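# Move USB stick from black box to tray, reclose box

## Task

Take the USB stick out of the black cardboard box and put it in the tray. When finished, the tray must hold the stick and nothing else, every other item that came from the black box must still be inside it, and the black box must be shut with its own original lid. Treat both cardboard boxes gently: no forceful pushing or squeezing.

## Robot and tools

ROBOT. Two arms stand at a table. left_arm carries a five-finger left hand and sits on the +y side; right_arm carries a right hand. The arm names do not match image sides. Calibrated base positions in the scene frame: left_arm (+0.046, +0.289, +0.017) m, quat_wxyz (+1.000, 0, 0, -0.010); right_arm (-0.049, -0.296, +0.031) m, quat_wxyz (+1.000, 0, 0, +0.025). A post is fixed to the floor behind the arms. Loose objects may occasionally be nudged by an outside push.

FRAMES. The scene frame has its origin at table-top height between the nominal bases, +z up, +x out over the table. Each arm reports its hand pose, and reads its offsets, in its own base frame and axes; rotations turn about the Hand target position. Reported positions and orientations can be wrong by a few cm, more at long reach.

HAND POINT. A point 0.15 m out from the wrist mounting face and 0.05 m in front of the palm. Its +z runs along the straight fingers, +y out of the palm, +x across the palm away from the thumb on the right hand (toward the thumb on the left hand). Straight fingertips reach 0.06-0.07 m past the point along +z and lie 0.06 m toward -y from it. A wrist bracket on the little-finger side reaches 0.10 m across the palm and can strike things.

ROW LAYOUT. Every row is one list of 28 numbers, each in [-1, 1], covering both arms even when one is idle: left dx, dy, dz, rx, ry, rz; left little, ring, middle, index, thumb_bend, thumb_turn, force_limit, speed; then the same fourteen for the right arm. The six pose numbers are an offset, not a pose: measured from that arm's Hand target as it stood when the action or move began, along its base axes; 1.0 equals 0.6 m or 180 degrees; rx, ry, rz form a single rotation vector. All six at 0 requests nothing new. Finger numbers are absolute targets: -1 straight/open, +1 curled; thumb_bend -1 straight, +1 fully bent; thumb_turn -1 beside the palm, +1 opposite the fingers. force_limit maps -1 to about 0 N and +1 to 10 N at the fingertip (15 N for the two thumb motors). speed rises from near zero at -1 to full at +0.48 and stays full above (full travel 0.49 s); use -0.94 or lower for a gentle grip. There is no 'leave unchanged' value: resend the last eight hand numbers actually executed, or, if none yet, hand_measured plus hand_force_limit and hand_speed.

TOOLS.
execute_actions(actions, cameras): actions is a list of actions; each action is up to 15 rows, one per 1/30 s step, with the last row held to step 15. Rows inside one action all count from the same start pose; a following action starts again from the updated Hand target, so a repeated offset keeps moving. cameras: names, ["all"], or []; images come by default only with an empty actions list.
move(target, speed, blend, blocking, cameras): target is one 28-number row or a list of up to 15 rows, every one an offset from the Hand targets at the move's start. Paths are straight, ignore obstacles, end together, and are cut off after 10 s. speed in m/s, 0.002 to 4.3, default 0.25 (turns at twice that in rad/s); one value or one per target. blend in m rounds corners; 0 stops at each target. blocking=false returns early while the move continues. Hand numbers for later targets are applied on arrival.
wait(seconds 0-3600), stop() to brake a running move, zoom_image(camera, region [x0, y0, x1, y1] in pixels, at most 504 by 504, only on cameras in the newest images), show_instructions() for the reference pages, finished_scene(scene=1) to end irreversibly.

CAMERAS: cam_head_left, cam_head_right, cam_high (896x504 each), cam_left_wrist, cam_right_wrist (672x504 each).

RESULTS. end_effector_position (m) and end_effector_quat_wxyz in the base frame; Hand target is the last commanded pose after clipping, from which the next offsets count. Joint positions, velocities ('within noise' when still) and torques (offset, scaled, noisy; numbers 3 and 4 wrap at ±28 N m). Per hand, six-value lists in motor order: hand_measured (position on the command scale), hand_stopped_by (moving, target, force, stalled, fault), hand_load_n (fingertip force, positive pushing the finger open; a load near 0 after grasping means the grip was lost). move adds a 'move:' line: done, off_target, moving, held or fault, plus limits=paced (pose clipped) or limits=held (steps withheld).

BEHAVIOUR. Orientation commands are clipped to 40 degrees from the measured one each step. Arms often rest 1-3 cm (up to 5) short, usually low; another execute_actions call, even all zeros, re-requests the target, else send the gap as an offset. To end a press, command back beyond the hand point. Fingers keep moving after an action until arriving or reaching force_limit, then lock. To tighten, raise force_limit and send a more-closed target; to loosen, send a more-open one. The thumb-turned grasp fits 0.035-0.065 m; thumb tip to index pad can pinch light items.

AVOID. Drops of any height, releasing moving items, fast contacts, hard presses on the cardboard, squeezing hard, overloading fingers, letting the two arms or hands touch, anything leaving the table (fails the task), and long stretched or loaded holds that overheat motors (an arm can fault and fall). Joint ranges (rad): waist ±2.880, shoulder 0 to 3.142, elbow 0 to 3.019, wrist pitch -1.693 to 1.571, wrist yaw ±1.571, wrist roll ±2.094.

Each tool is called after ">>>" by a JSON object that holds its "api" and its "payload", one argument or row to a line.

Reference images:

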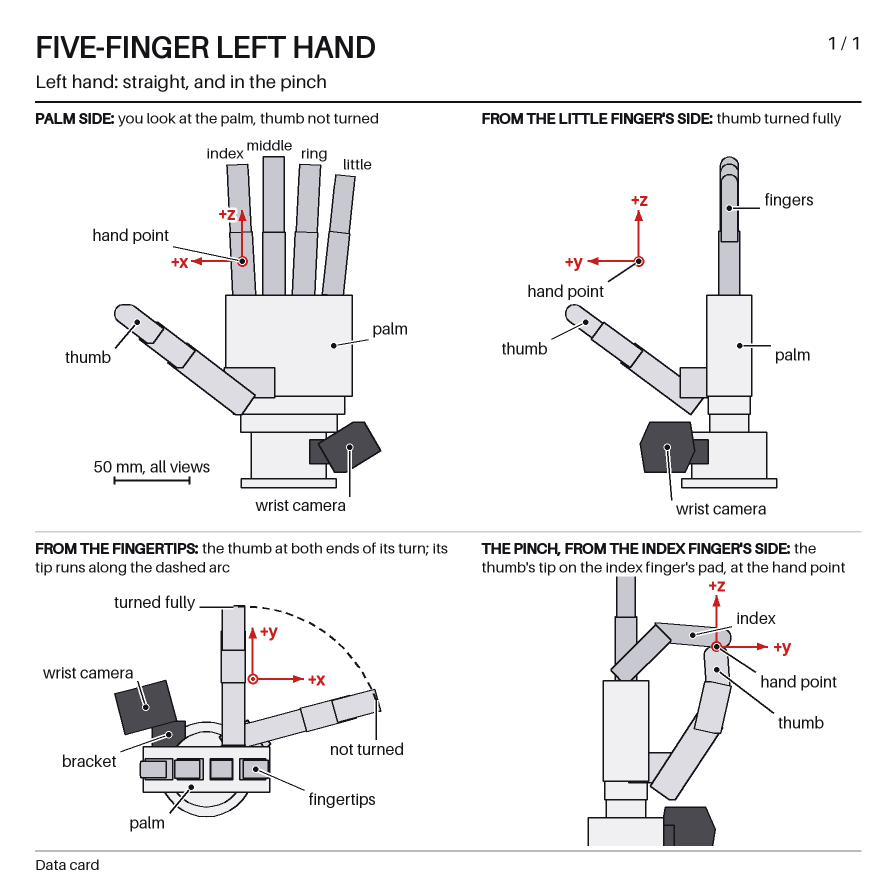

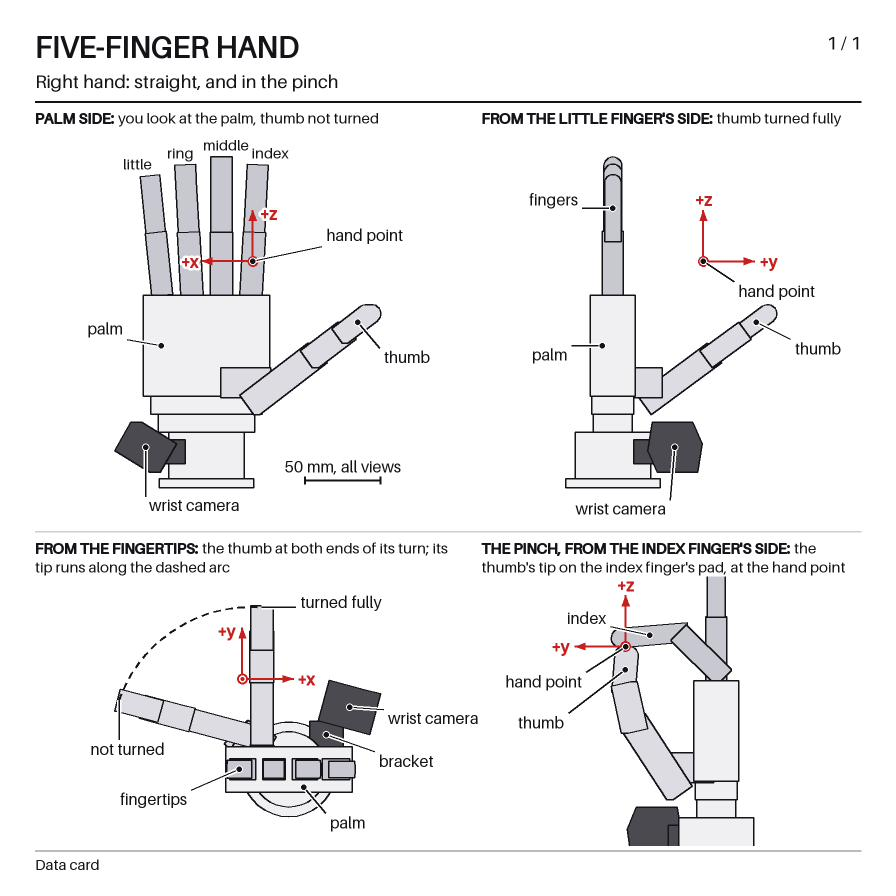

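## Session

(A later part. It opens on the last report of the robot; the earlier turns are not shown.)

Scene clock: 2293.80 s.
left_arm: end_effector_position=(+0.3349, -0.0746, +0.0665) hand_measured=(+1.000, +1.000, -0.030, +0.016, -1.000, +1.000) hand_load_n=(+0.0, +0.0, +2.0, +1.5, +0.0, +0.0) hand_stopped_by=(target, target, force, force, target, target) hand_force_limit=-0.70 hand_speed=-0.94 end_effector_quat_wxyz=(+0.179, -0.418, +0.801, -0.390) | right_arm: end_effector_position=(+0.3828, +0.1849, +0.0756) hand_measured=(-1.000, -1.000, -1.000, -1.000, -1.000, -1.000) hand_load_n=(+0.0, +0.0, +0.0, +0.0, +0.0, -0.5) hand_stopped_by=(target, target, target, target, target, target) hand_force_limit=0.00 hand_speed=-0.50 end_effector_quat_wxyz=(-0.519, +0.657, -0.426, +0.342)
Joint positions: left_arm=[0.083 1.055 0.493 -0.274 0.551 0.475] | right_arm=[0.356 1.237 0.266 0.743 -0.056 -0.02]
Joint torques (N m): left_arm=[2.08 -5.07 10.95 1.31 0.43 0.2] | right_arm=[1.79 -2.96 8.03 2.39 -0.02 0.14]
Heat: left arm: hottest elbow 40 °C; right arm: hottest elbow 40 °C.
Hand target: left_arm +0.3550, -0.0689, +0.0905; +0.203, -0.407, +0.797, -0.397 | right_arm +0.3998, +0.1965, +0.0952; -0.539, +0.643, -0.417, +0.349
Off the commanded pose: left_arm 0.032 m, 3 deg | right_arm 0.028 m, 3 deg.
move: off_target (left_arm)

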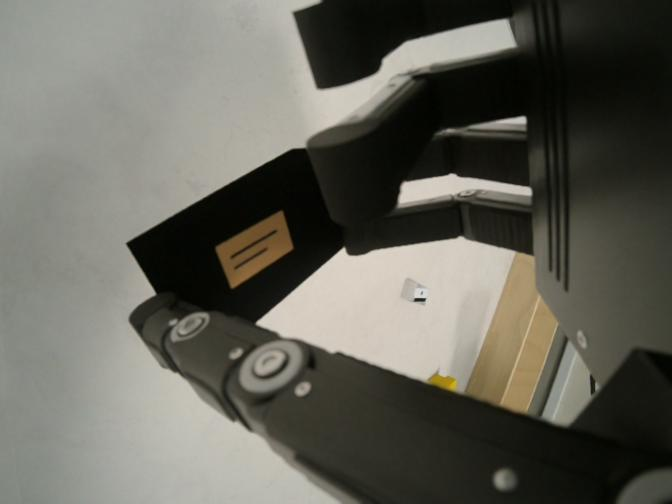

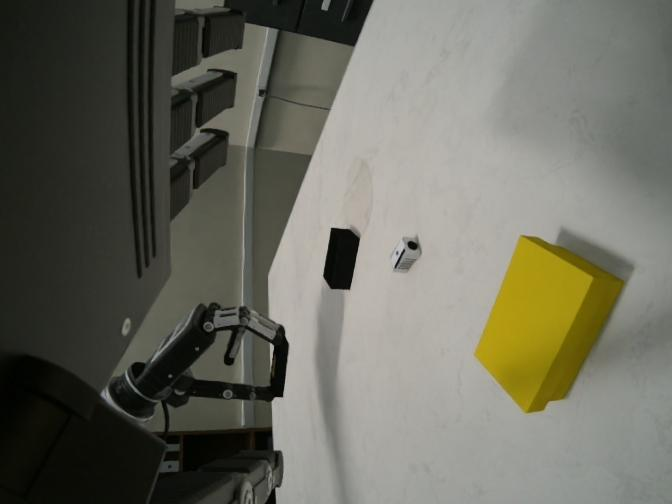

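>>> {"api": "move", "payload": {
  "target": [
    [0.1108,-0.1552,0.024,0,0,-0.0722,1,1,0.1,0.1,-1,1,-0.7,-0.94,0,0,0,0,0,0,-1,-1,-1,-1,-1,-1,0,-0.5],
    [0.1108,-0.1552,-0.0308,0,0,-0.0722,1,1,0.1,0.1,-1,1,-0.7,-0.94,0,0,0,0,0,0,-1,-1,-1,-1,-1,-1,0,-0.5]
  ],
  "speed": 0.05,
  "cameras": ["all"]
}}

>>> {"api": "zoom_image", "payload": {
  "camera": "cam_right_wrist",
  "region": [200, 150, 440, 390]
}}

Scene clock: 2310.03 s.
left_arm: end_effector_position=(+0.4181, -0.1569, +0.0731) hand_measured=(+1.000, +1.000, -0.030, +0.016, -1.000, +1.000) hand_load_n=(+0.0, +0.0, +2.0, +1.5, +0.0, +0.0) hand_stopped_by=(target, target, force, force, target, target) hand_force_limit=-0.70 hand_speed=-0.94 end_effector_quat_wxyz=(+0.154, -0.324, +0.837, -0.414) | right_arm: end_effector_position=(+0.3828, +0.1849, +0.0756) hand_measured=(-1.000, -1.000, -1.000, -1.000, -1.000, -1.000) hand_load_n=(+0.0, +0.0, +0.0, +0.0, +0.5, -0.5) hand_stopped_by=(target, target, target, target, target, target) hand_force_limit=0.00 hand_speed=-0.50 end_effector_quat_wxyz=(-0.519, +0.657, -0.426, +0.342)
Joint positions: left_arm=[-0.13 1.35 0.727 -0.173 0.547 0.475] | right_arm=[0.356 1.237 0.266 0.743 -0.056 -0.02]
Joint torques (N m): left_arm=[0.15 -7.53 7.36 2.69 0.4 0.13] | right_arm=[2.02 -3.14 8.01 2.36 0 0.17]
Heat: left arm: hottest elbow 41 °C; right arm: hottest elbow 40 °C.
Hand target: left_arm +0.4215, -0.1622, +0.0721; +0.157, -0.314, +0.838, -0.417 | right_arm +0.3998, +0.1965, +0.0952; -0.539, +0.643, -0.417, +0.349
Off the commanded pose: left_arm 0.006 m, 1 deg | right_arm 0.028 m, 3 deg.
move: done

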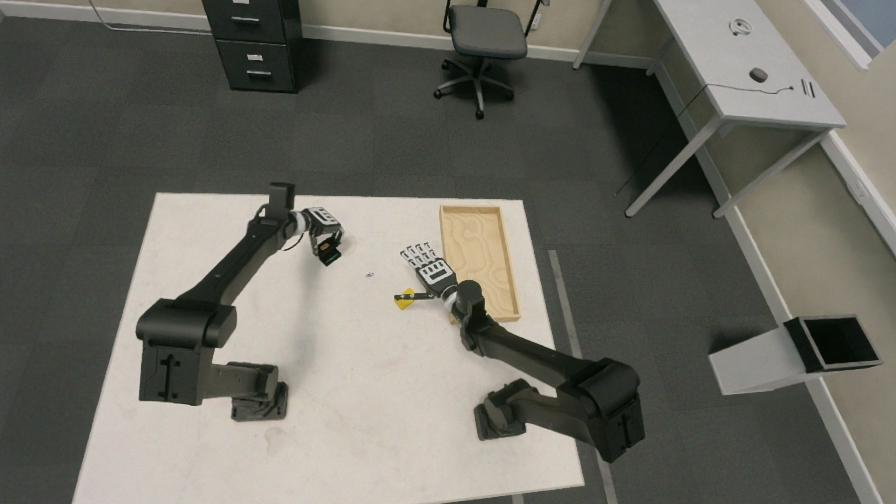

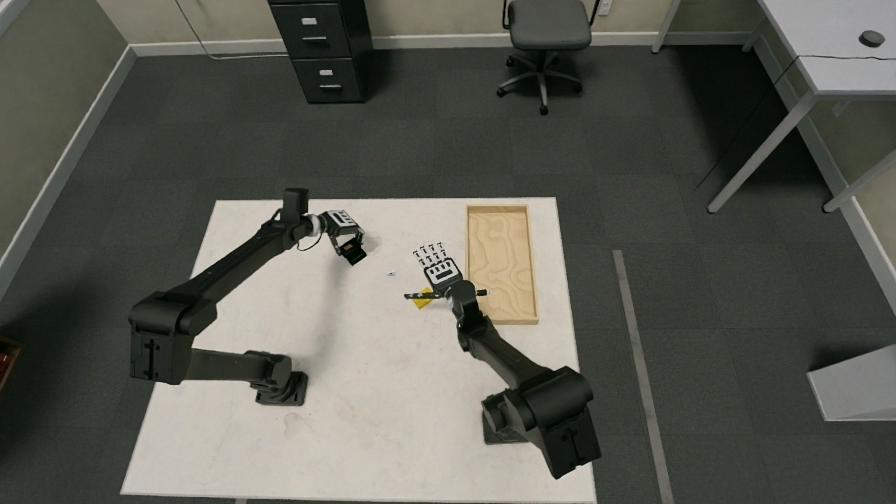

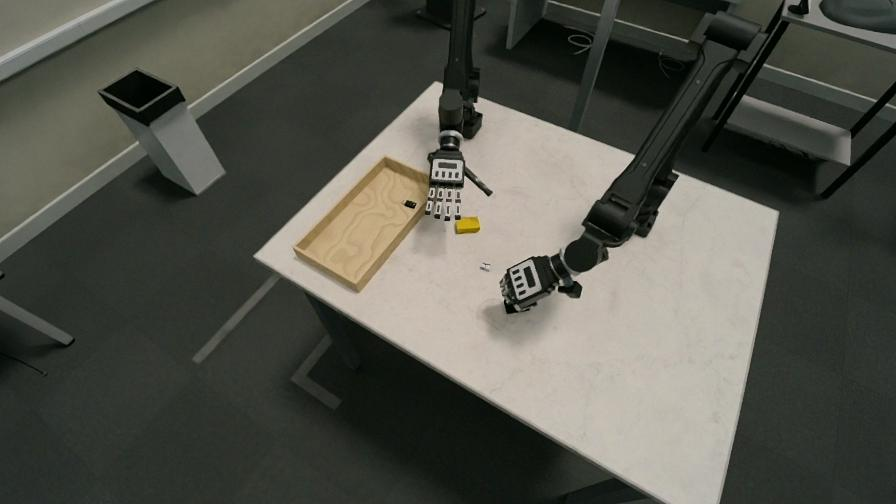

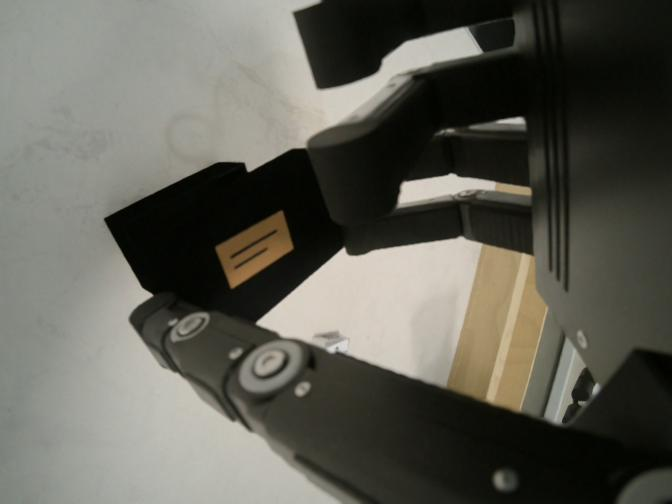

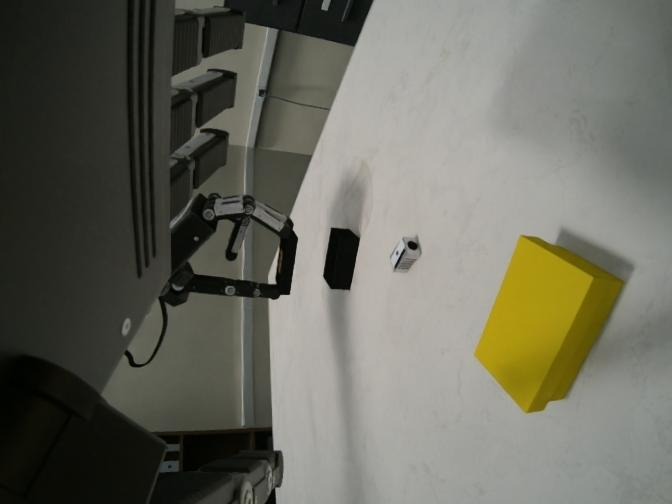

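Scaled by 2.100 from the camera's image (finer frame: 960x720).

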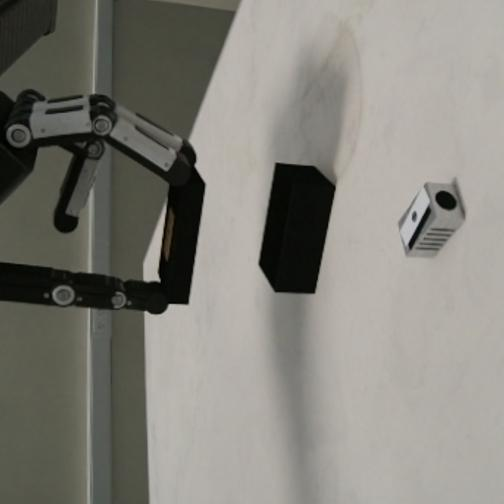

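>>> {"api": "zoom_image", "payload": {
  "camera": "cam_left_wrist",
  "region": [80, 120, 400, 360]
}}

>>> {"api": "zoom_image", "payload": {
  "camera": "cam_right_wrist",
  "region": [260, 200, 380, 320]
}}

Scaled by 1.575 from the camera's image (finer frame: 960x720).

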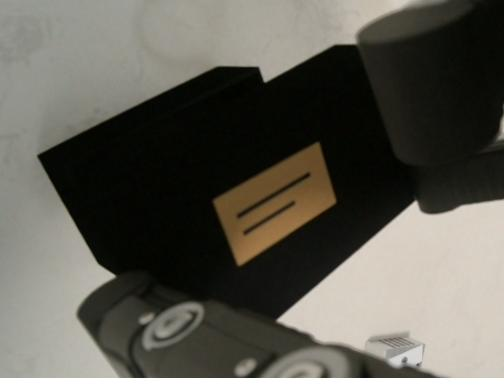

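Scaled by 4.200 from the camera's image (finer frame: 960x720).

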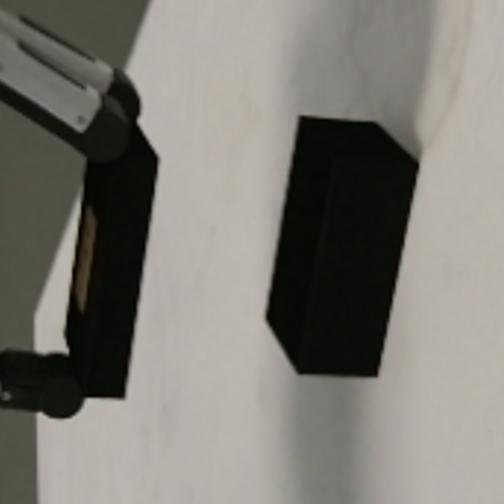

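>>> {"api": "move", "payload": {
  "target": [
    [0.0042,-0.013,-0.0235,0,0,0,1,1,0.1,0.1,-1,1,-0.7,-0.94,0,0,0,0,0,0,-1,-1,-1,-1,-1,-1,0,-0.5]
  ],
  "speed": 0.04,
  "cameras": ["cam_left_wrist","cam_right_wrist"]
}}

>>> {"api": "zoom_image", "payload": {
  "camera": "cam_right_wrist",
  "region": [260, 200, 380, 320]
}}

>>> {"api": "zoom_image", "payload": {
  "camera": "cam_left_wrist",
  "region": [80, 120, 400, 360]
}}

Scene clock: 2342.67 s.
left_arm: end_effector_position=(+0.4257, -0.1651, +0.0636) hand_measured=(+1.000, +1.000, -0.030, +0.016, -1.000, +1.000) hand_load_n=(+0.0, +0.0, +2.0, +1.5, +0.0, +0.0) hand_stopped_by=(target, target, force, force, target, target) hand_force_limit=-0.70 hand_speed=-0.94 end_effector_quat_wxyz=(+0.159, -0.314, +0.838, -0.417) | right_arm: end_effector_position=(+0.3828, +0.1849, +0.0756) hand_measured=(-1.000, -1.000, -1.000, -1.000, -1.000, -1.000) hand_load_n=(+0.0, +0.0, +0.0, +0.0, +0.0, +0.0) hand_stopped_by=(target, target, target, target, target, target) hand_force_limit=0.00 hand_speed=-0.50 end_effector_quat_wxyz=(-0.519, +0.657, -0.426, +0.342)
Joint positions: left_arm=[-0.149 1.388 0.727 -0.116 0.539 0.475] | right_arm=[0.356 1.237 0.266 0.743 -0.056 -0.02]
Joint torques (N m): left_arm=[0.09 -8 6.45 2.71 0.17 -0.04] | right_arm=[1.9 -3.14 8.05 2.43 -0.01 0.17]
Heat: left arm: hottest elbow 42 °C; right arm: hottest elbow 40 °C.
Hand target: left_arm +0.4241, -0.1699, +0.0581; +0.157, -0.314, +0.838, -0.418 | right_arm +0.3998, +0.1965, +0.0952; -0.539, +0.643, -0.417, +0.349
Off the commanded pose: left_arm 0.008 m, 0 deg | right_arm 0.028 m, 3 deg.
move: done

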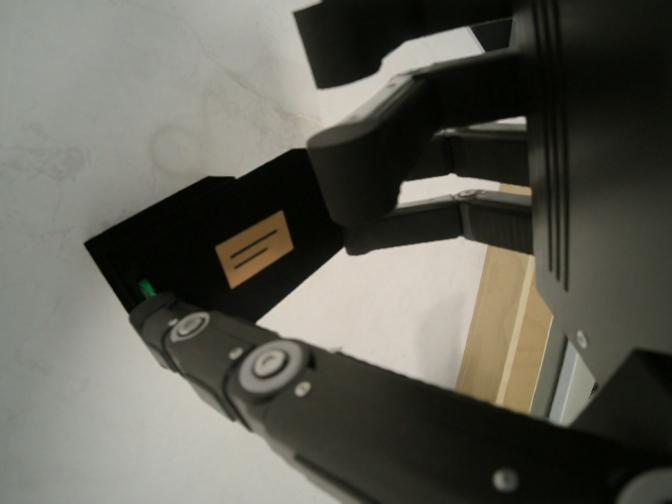

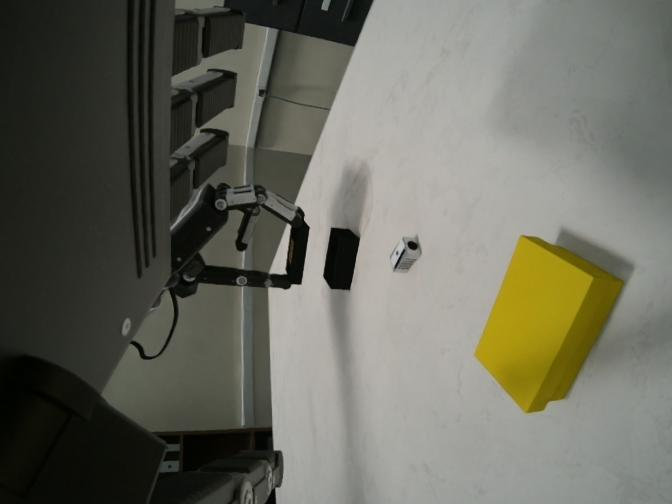

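Scaled by 4.200 from the camera's image (finer frame: 960x720).

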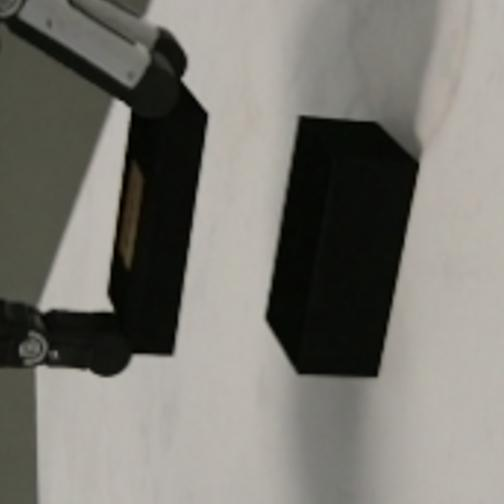

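Scaled by 1.575 from the camera's image (finer frame: 960x720).

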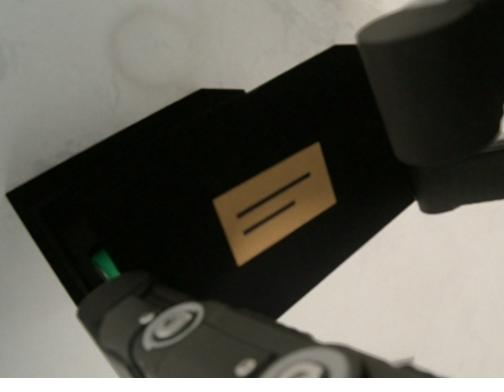

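>>> {"api": "move", "payload": {
  "target": [
    [-0.0077,0.0223,-0.0185,0,0,0,1,1,0.1,0.1,-1,1,-0.7,-0.94,0,0,0,0,0,0,-1,-1,-1,-1,-1,-1,0,-0.5]
  ],
  "speed": 0.04,
  "cameras": ["cam_left_wrist","cam_right_wrist"]
}}

>>> {"api": "zoom_image", "payload": {
  "camera": "cam_right_wrist",
  "region": [260, 200, 380, 320]
}}

>>> {"api": "zoom_image", "payload": {
  "camera": "cam_left_wrist",
  "region": [80, 120, 400, 360]
}}

Scene clock: 2357.87 s.
left_arm: end_effector_position=(+0.4178, -0.1606, +0.0529) hand_measured=(+1.000, +1.000, -0.030, +0.016, -1.000, +1.000) hand_load_n=(+0.0, +0.0, +1.5, +1.5, +0.0, +0.0) hand_stopped_by=(target, target, force, force, target, target) hand_force_limit=-0.70 hand_speed=-0.94 end_effector_quat_wxyz=(+0.153, -0.316, +0.838, -0.418) | right_arm: end_effector_position=(+0.3828, +0.1849, +0.0756) hand_measured=(-1.000, -1.000, -1.000, -1.000, -1.000, -1.000) hand_load_n=(+0.0, +0.0, +0.0, +0.0, +0.0, +0.0) hand_stopped_by=(target, target, target, target, target, target) hand_force_limit=0.00 hand_speed=-0.50 end_effector_quat_wxyz=(-0.519, +0.657, -0.426, +0.342)
Joint positions: left_arm=[-0.136 1.394 0.699 -0.096 0.555 0.48] | right_arm=[0.356 1.237 0.266 0.743 -0.056 -0.02]
Joint torques (N m): left_arm=[1.96 -7.71 6.27 2.71 0.5 0.22] | right_arm=[1.9 -3.02 8.01 2.32 -0.02 0.17]
Heat: left arm: hottest elbow 41 °C; right arm: hottest elbow 40 °C.
Hand target: left_arm +0.4194, -0.1564, +0.0468; +0.157, -0.314, +0.838, -0.417 | right_arm +0.3998, +0.1965, +0.0952; -0.539, +0.643, -0.417, +0.349
Off the commanded pose: left_arm 0.007 m, 0 deg | right_arm 0.028 m, 3 deg.
move: done

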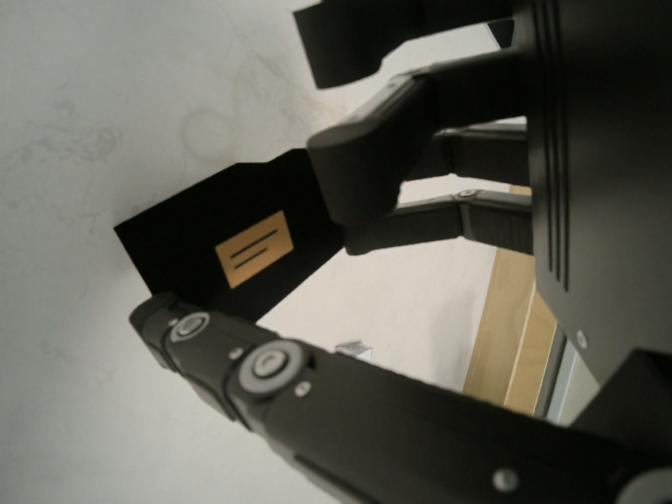

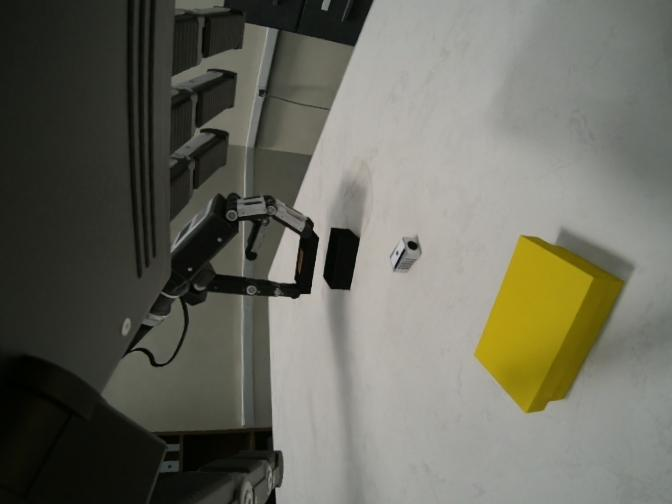

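Scaled by 4.200 from the camera's image (finer frame: 960x720).

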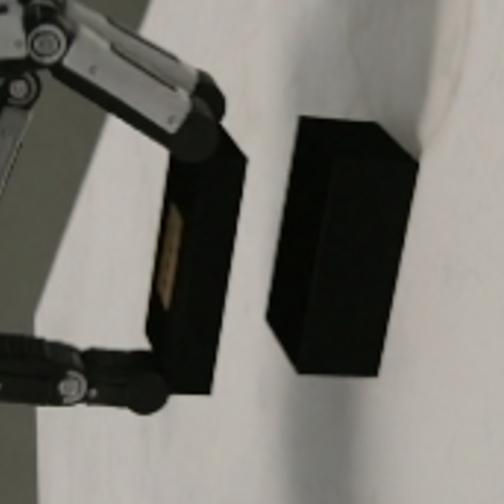

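Scaled by 1.575 from the camera's image (finer frame: 960x720).

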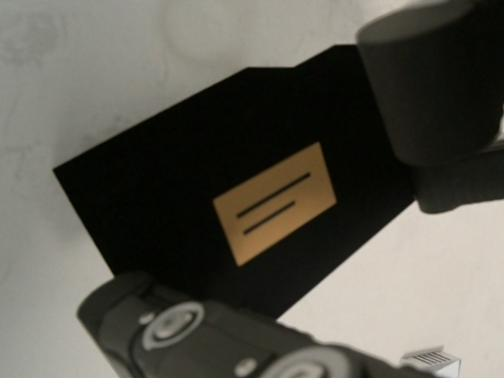

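>>> {"api": "move", "payload": {
  "target": [
    [0.0015,-0.0185,-0.0163,0,0,0,1,1,0.1,0.1,-1,1,-0.7,-0.94,0,0,0,0,0,0,-1,-1,-1,-1,-1,-1,0,-0.5]
  ],
  "speed": 0.04,
  "cameras": ["cam_left_wrist","cam_right_wrist"]
}}

>>> {"api": "zoom_image", "payload": {
  "camera": "cam_right_wrist",
  "region": [260, 200, 380, 320]
}}

>>> {"api": "zoom_image", "payload": {
  "camera": "cam_left_wrist",
  "region": [80, 120, 400, 360]
}}

Scene clock: 2372.47 s.
left_arm: end_effector_position=(+0.4223, -0.1628, +0.0425) hand_measured=(+1.000, +1.000, -0.030, +0.016, -1.000, +1.000) hand_load_n=(+0.0, +0.0, +1.5, +1.5, +0.0, +0.0) hand_stopped_by=(target, target, force, force, target, target) hand_force_limit=-0.70 hand_speed=-0.94 end_effector_quat_wxyz=(+0.160, -0.314, +0.838, -0.417) | right_arm: end_effector_position=(+0.3828, +0.1849, +0.0756) hand_measured=(-1.000, -1.000, -1.000, -1.000, -1.000, -1.000) hand_load_n=(+0.0, +0.0, +0.0, +0.0, +0.0, +0.0) hand_stopped_by=(target, target, target, target, target, target) hand_force_limit=0.00 hand_speed=-0.50 end_effector_quat_wxyz=(-0.519, +0.657, -0.426, +0.342)
Joint positions: left_arm=[-0.145 1.424 0.692 -0.047 0.542 0.479] | right_arm=[0.356 1.237 0.266 0.743 -0.056 -0.02]
Joint torques (N m): left_arm=[0.09 -8.12 6.13 2.73 0.17 -0.05] | right_arm=[1.96 -3.02 8.06 2.36 0 0.16]
Heat: left arm: hottest elbow 41 °C; right arm: hottest elbow 40 °C.
Hand target: left_arm +0.4205, -0.1675, +0.0371; +0.157, -0.314, +0.838, -0.417 | right_arm +0.3998, +0.1965, +0.0952; -0.539, +0.643, -0.417, +0.349
Off the commanded pose: left_arm 0.007 m, 0 deg | right_arm 0.028 m, 3 deg.
move: done

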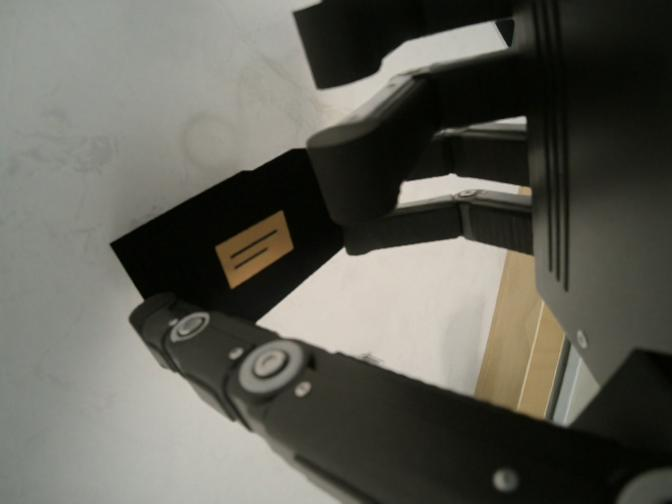

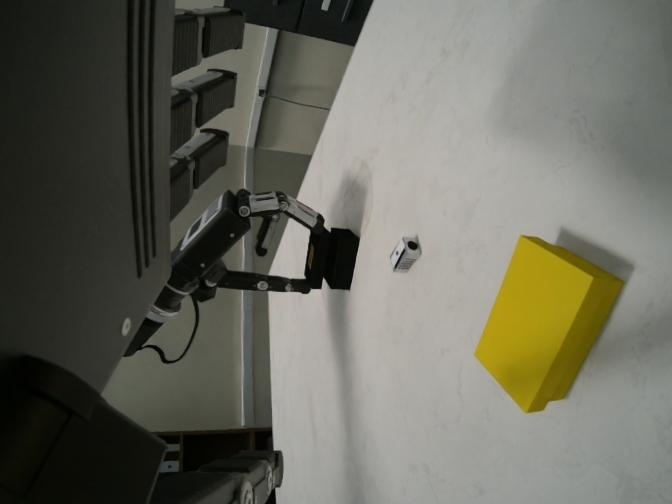

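Scaled by 4.200 from the camera's image (finer frame: 960x720).

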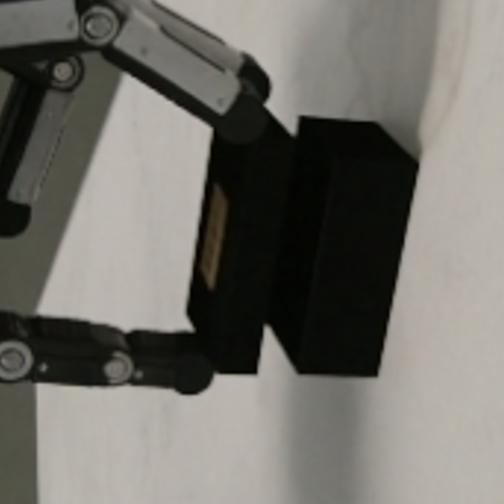

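Scaled by 1.575 from the camera's image (finer frame: 960x720).

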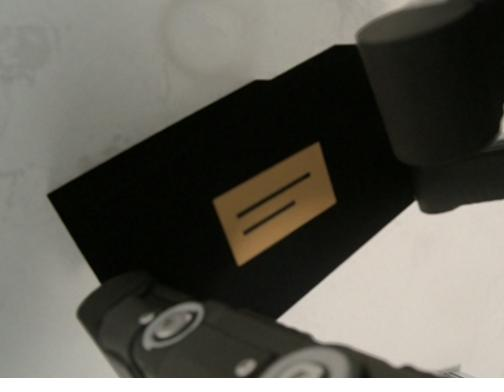

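>>> {"api": "move", "payload": {
  "target": [
    [0.0017,0.0175,-0.0113,0,0,0,1,1,0.1,0.1,-1,1,-0.7,-0.94,0,0,0,0,0,0,-1,-1,-1,-1,-1,-1,0,-0.5]
  ],
  "speed": 0.04,
  "cameras": ["cam_left_wrist","cam_right_wrist"]
}}

>>> {"api": "zoom_image", "payload": {
  "camera": "cam_right_wrist",
  "region": [260, 200, 380, 320]
}}

>>> {"api": "zoom_image", "payload": {
  "camera": "cam_left_wrist",
  "region": [80, 120, 400, 360]
}}

Scene clock: 2393.23 s.
left_arm: end_effector_position=(+0.4196, -0.1617, +0.0358) hand_measured=(+1.000, +1.000, -0.030, +0.016, -1.000, +1.000) hand_load_n=(+0.0, -0.5, +1.5, +1.5, +0.5, +0.0) hand_stopped_by=(target, target, force, force, target, target) hand_force_limit=-0.70 hand_speed=-0.94 end_effector_quat_wxyz=(+0.153, -0.315, +0.838, -0.417) | right_arm: end_effector_position=(+0.3828, +0.1849, +0.0756) hand_measured=(-1.000, -1.000, -1.000, -1.000, -1.000, -1.000) hand_load_n=(+0.0, +0.0, +0.0, +0.0, +0.0, +0.0) hand_stopped_by=(target, target, target, target, target, target) hand_force_limit=0.00 hand_speed=-0.50 end_effector_quat_wxyz=(-0.519, +0.657, -0.426, +0.342)
Joint positions: left_arm=[-0.139 1.438 0.685 -0.039 0.554 0.48] | right_arm=[0.356 1.237 0.266 0.743 -0.056 -0.02]
Joint torques (N m): left_arm=[2.08 -8.12 6.02 2.73 0.47 0.2] | right_arm=[1.85 -3.02 8.13 2.39 0 0.17]
Heat: left arm: hottest elbow 40 °C; right arm: hottest elbow 40 °C.
Hand target: left_arm +0.4213, -0.1572, +0.0303; +0.157, -0.314, +0.838, -0.418 | right_arm +0.3998, +0.1965, +0.0952; -0.539, +0.643, -0.417, +0.349
Off the commanded pose: left_arm 0.007 m, 0 deg | right_arm 0.028 m, 3 deg.
move: done

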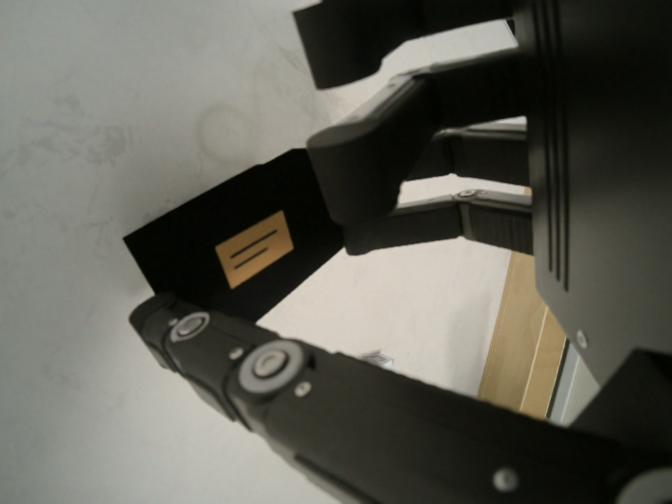

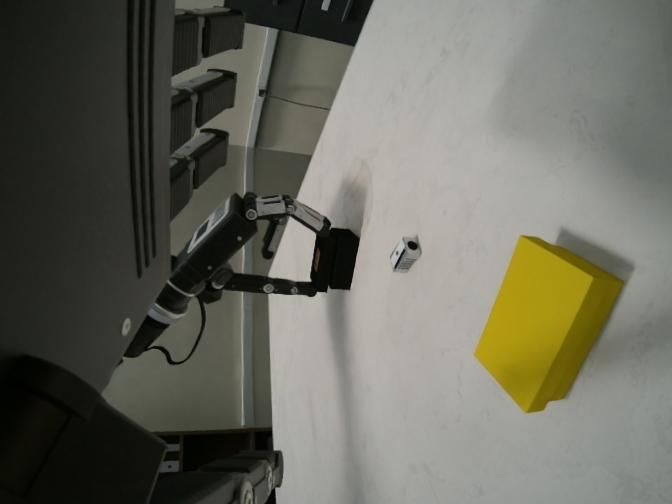

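Scaled by 4.200 from the camera's image (finer frame: 960x720).

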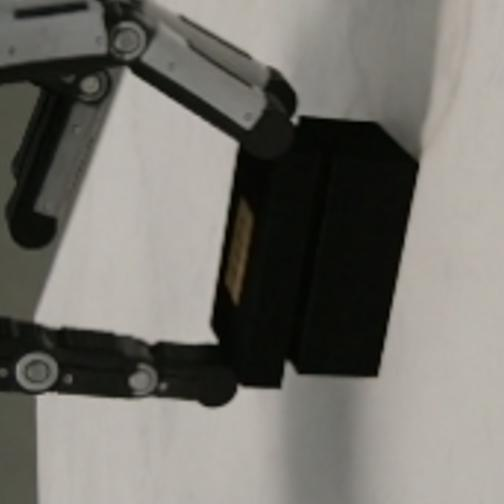

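Scaled by 1.575 from the camera's image (finer frame: 960x720).

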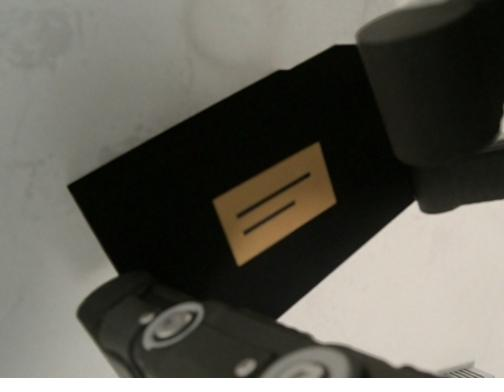

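>>> {"api": "zoom_image", "payload": {
  "camera": "cam_right_wrist",
  "region": [300, 220, 370, 300]
}}

Scaled by 6.300 from the camera's image (finer frame: 960x720).

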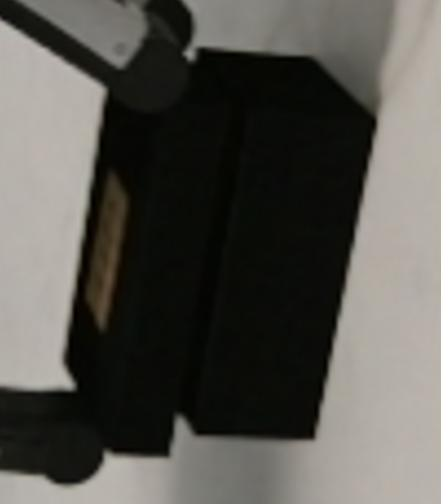

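>>> {"api": "move", "payload": {
  "target": [
    [0.0025,-0.003,-0.0083,0,0,0,1,1,0.1,0.1,-1,1,-0.7,-0.94,0,0,0,0,0,0,-1,-1,-1,-1,-1,-1,0,-0.5]
  ],
  "speed": 0.03,
  "cameras": ["cam_left_wrist","cam_right_wrist"]
}}

>>> {"api": "zoom_image", "payload": {
  "camera": "cam_right_wrist",
  "region": [300, 220, 370, 300]
}}

>>> {"api": "zoom_image", "payload": {
  "camera": "cam_left_wrist",
  "region": [80, 120, 400, 360]
}}

Scene clock: 2406.67 s.
left_arm: end_effector_position=(+0.4229, -0.1623, +0.0331) hand_measured=(+1.000, +1.000, -0.030, +0.016, -1.000, +1.000) hand_load_n=(+0.0, +0.0, +2.0, +1.5, +0.0, +0.0) hand_stopped_by=(target, target, force, force, target, target) hand_force_limit=-0.70 hand_speed=-0.94 end_effector_quat_wxyz=(+0.156, -0.314, +0.838, -0.419) | right_arm: end_effector_position=(+0.3828, +0.1849, +0.0756) hand_measured=(-1.000, -1.000, -1.000, -1.000, -1.000, -1.000) hand_load_n=(+0.0, +0.0, +0.0, +0.0, +0.0, +0.0) hand_stopped_by=(target, target, target, target, target, target) hand_force_limit=0.00 hand_speed=-0.50 end_effector_quat_wxyz=(-0.519, +0.657, -0.426, +0.342)
Joint positions: left_arm=[-0.139 1.45 0.685 -0.018 0.554 0.48] | right_arm=[0.356 1.237 0.266 0.743 -0.056 -0.02]
Joint torques (N m): left_arm=[1.67 -8 5.89 2.66 0.34 0.16] | right_arm=[1.85 -2.9 8.01 2.4 -0.02 0.16]
Heat: left arm: hottest elbow 39 °C; right arm: hottest elbow 40 °C.
Hand target: left_arm +0.4229, -0.1590, +0.0254; +0.157, -0.314, +0.838, -0.417 | right_arm +0.3998, +0.1965, +0.0952; -0.539, +0.643, -0.417, +0.349
Off the commanded pose: left_arm 0.008 m, 0 deg | right_arm 0.028 m, 3 deg.
move: done

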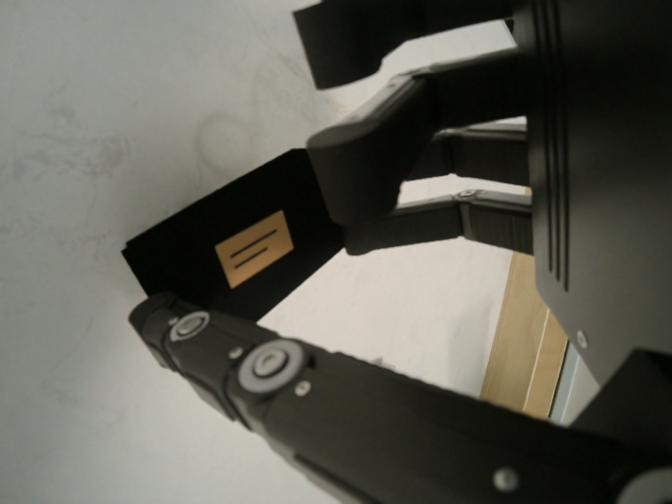

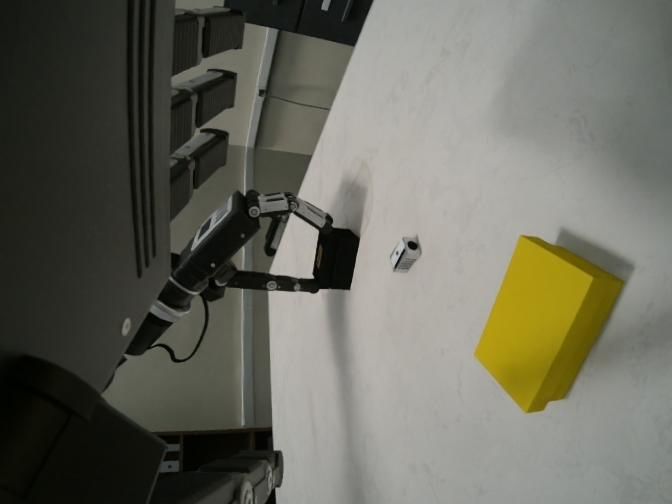

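Scaled by 6.300 from the camera's image (finer frame: 960x720).

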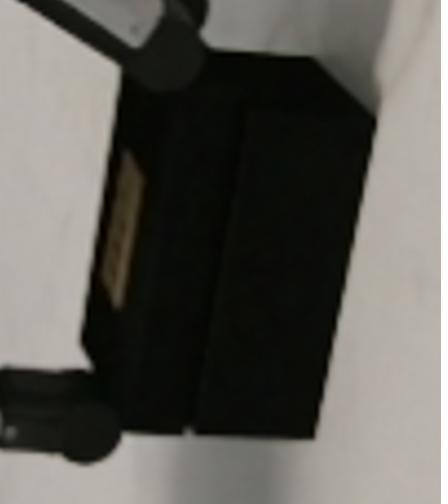

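Scaled by 1.575 from the camera's image (finer frame: 960x720).

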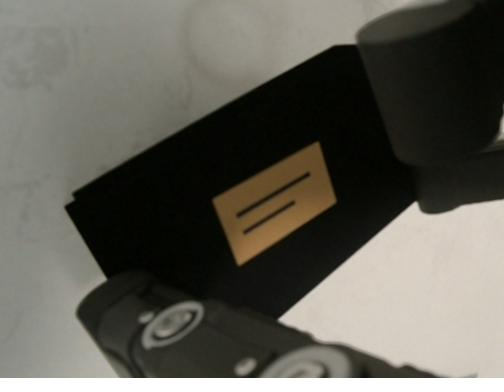

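>>> {"api": "zoom_image", "payload": {
  "camera": "cam_left_wrist",
  "region": [105, 190, 225, 310]
}}

Scaled by 4.200 from the camera's image (finer frame: 960x720).

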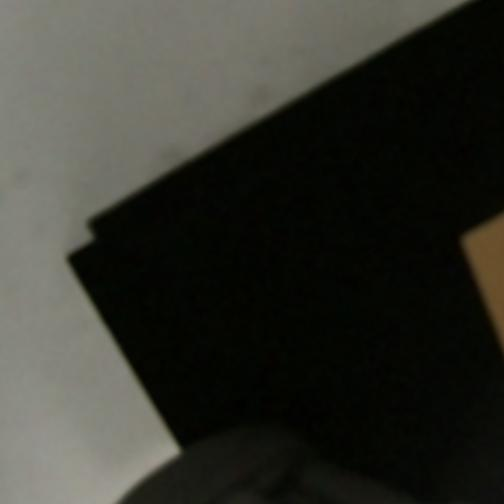

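>>> {"api": "move", "payload": {
  "target": [
    [0,0.0108,0.0127,0,0,0,1,1,0.1,0.1,-1,1,-0.7,-0.94,0,0,0,0,0,0,-1,-1,-1,-1,-1,-1,0,-0.5]
  ],
  "speed": 0.03,
  "cameras": ["cam_left_wrist","cam_right_wrist"]
}}

>>> {"api": "zoom_image", "payload": {
  "camera": "cam_right_wrist",
  "region": [300, 220, 370, 300]
}}

>>> {"api": "zoom_image", "payload": {
  "camera": "cam_left_wrist",
  "region": [105, 190, 225, 310]
}}

Scene clock: 2488.67 s.
left_arm: end_effector_position=(+0.4235, -0.1578, +0.0333) hand_measured=(+1.000, +1.000, -0.030, +0.016, -1.000, +1.000) hand_load_n=(+0.0, +0.0, +1.5, +1.5, +0.0, +0.0) hand_stopped_by=(target, target, force, force, target, target) hand_force_limit=-0.70 hand_speed=-0.94 end_effector_quat_wxyz=(+0.155, -0.315, +0.837, -0.421) | right_arm: end_effector_position=(+0.3828, +0.1849, +0.0756) hand_measured=(-1.000, -1.000, -1.000, -1.000, -1.000, -1.000) hand_load_n=(+0.0, +0.0, +0.0, +0.0, +0.0, +0.0) hand_stopped_by=(target, target, target, target, target, target) hand_force_limit=0.00 hand_speed=-0.50 end_effector_quat_wxyz=(-0.519, +0.657, -0.426, +0.342)
Joint positions: left_arm=[-0.125 1.45 0.685 -0.021 0.565 0.487] | right_arm=[0.356 1.237 0.266 0.743 -0.056 -0.02]
Joint torques (N m): left_arm=[2.08 -9.58 6.43 1.28 0.42 0.25] | right_arm=[1.85 -2.96 8.06 2.36 -0.03 0.16]
Heat: left arm: hottest elbow 38 °C; right arm: hottest elbow 40 °C.
Hand target: left_arm +0.4229, -0.1524, +0.0330; +0.157, -0.314, +0.838, -0.418 | right_arm +0.3998, +0.1965, +0.0952; -0.539, +0.643, -0.417, +0.349
Off the commanded pose: left_arm 0.005 m, 0 deg | right_arm 0.028 m, 3 deg.
move: done

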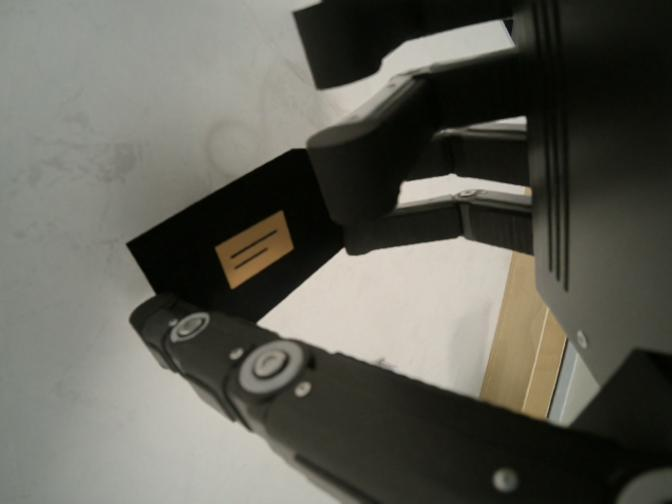

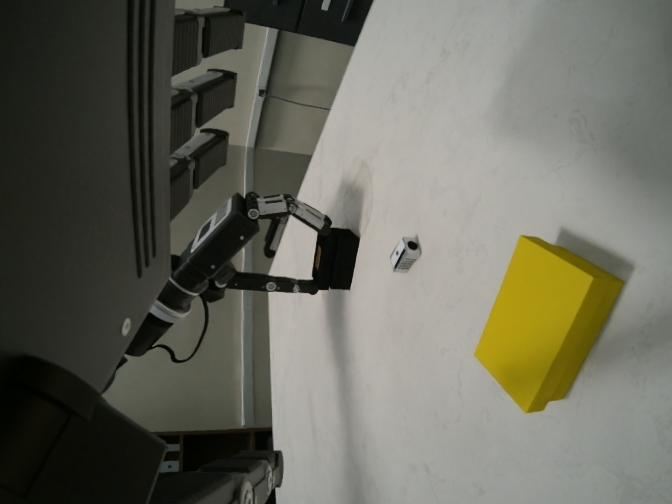

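Scaled by 6.300 from the camera's image (finer frame: 960x720).

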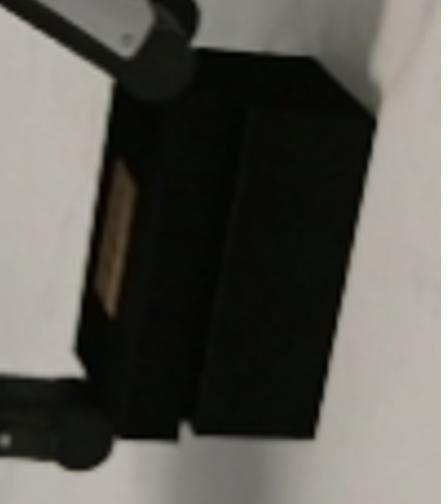

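Scaled by 4.200 from the camera's image (finer frame: 960x720).

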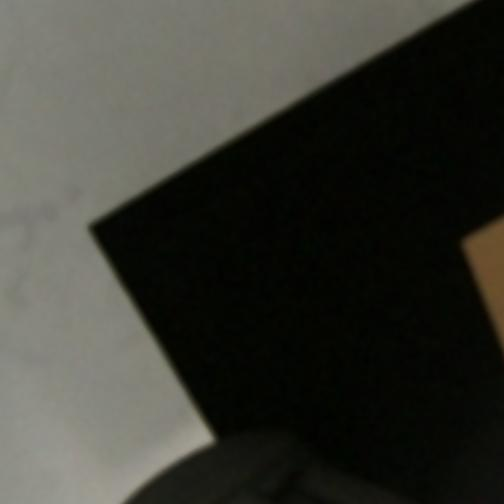

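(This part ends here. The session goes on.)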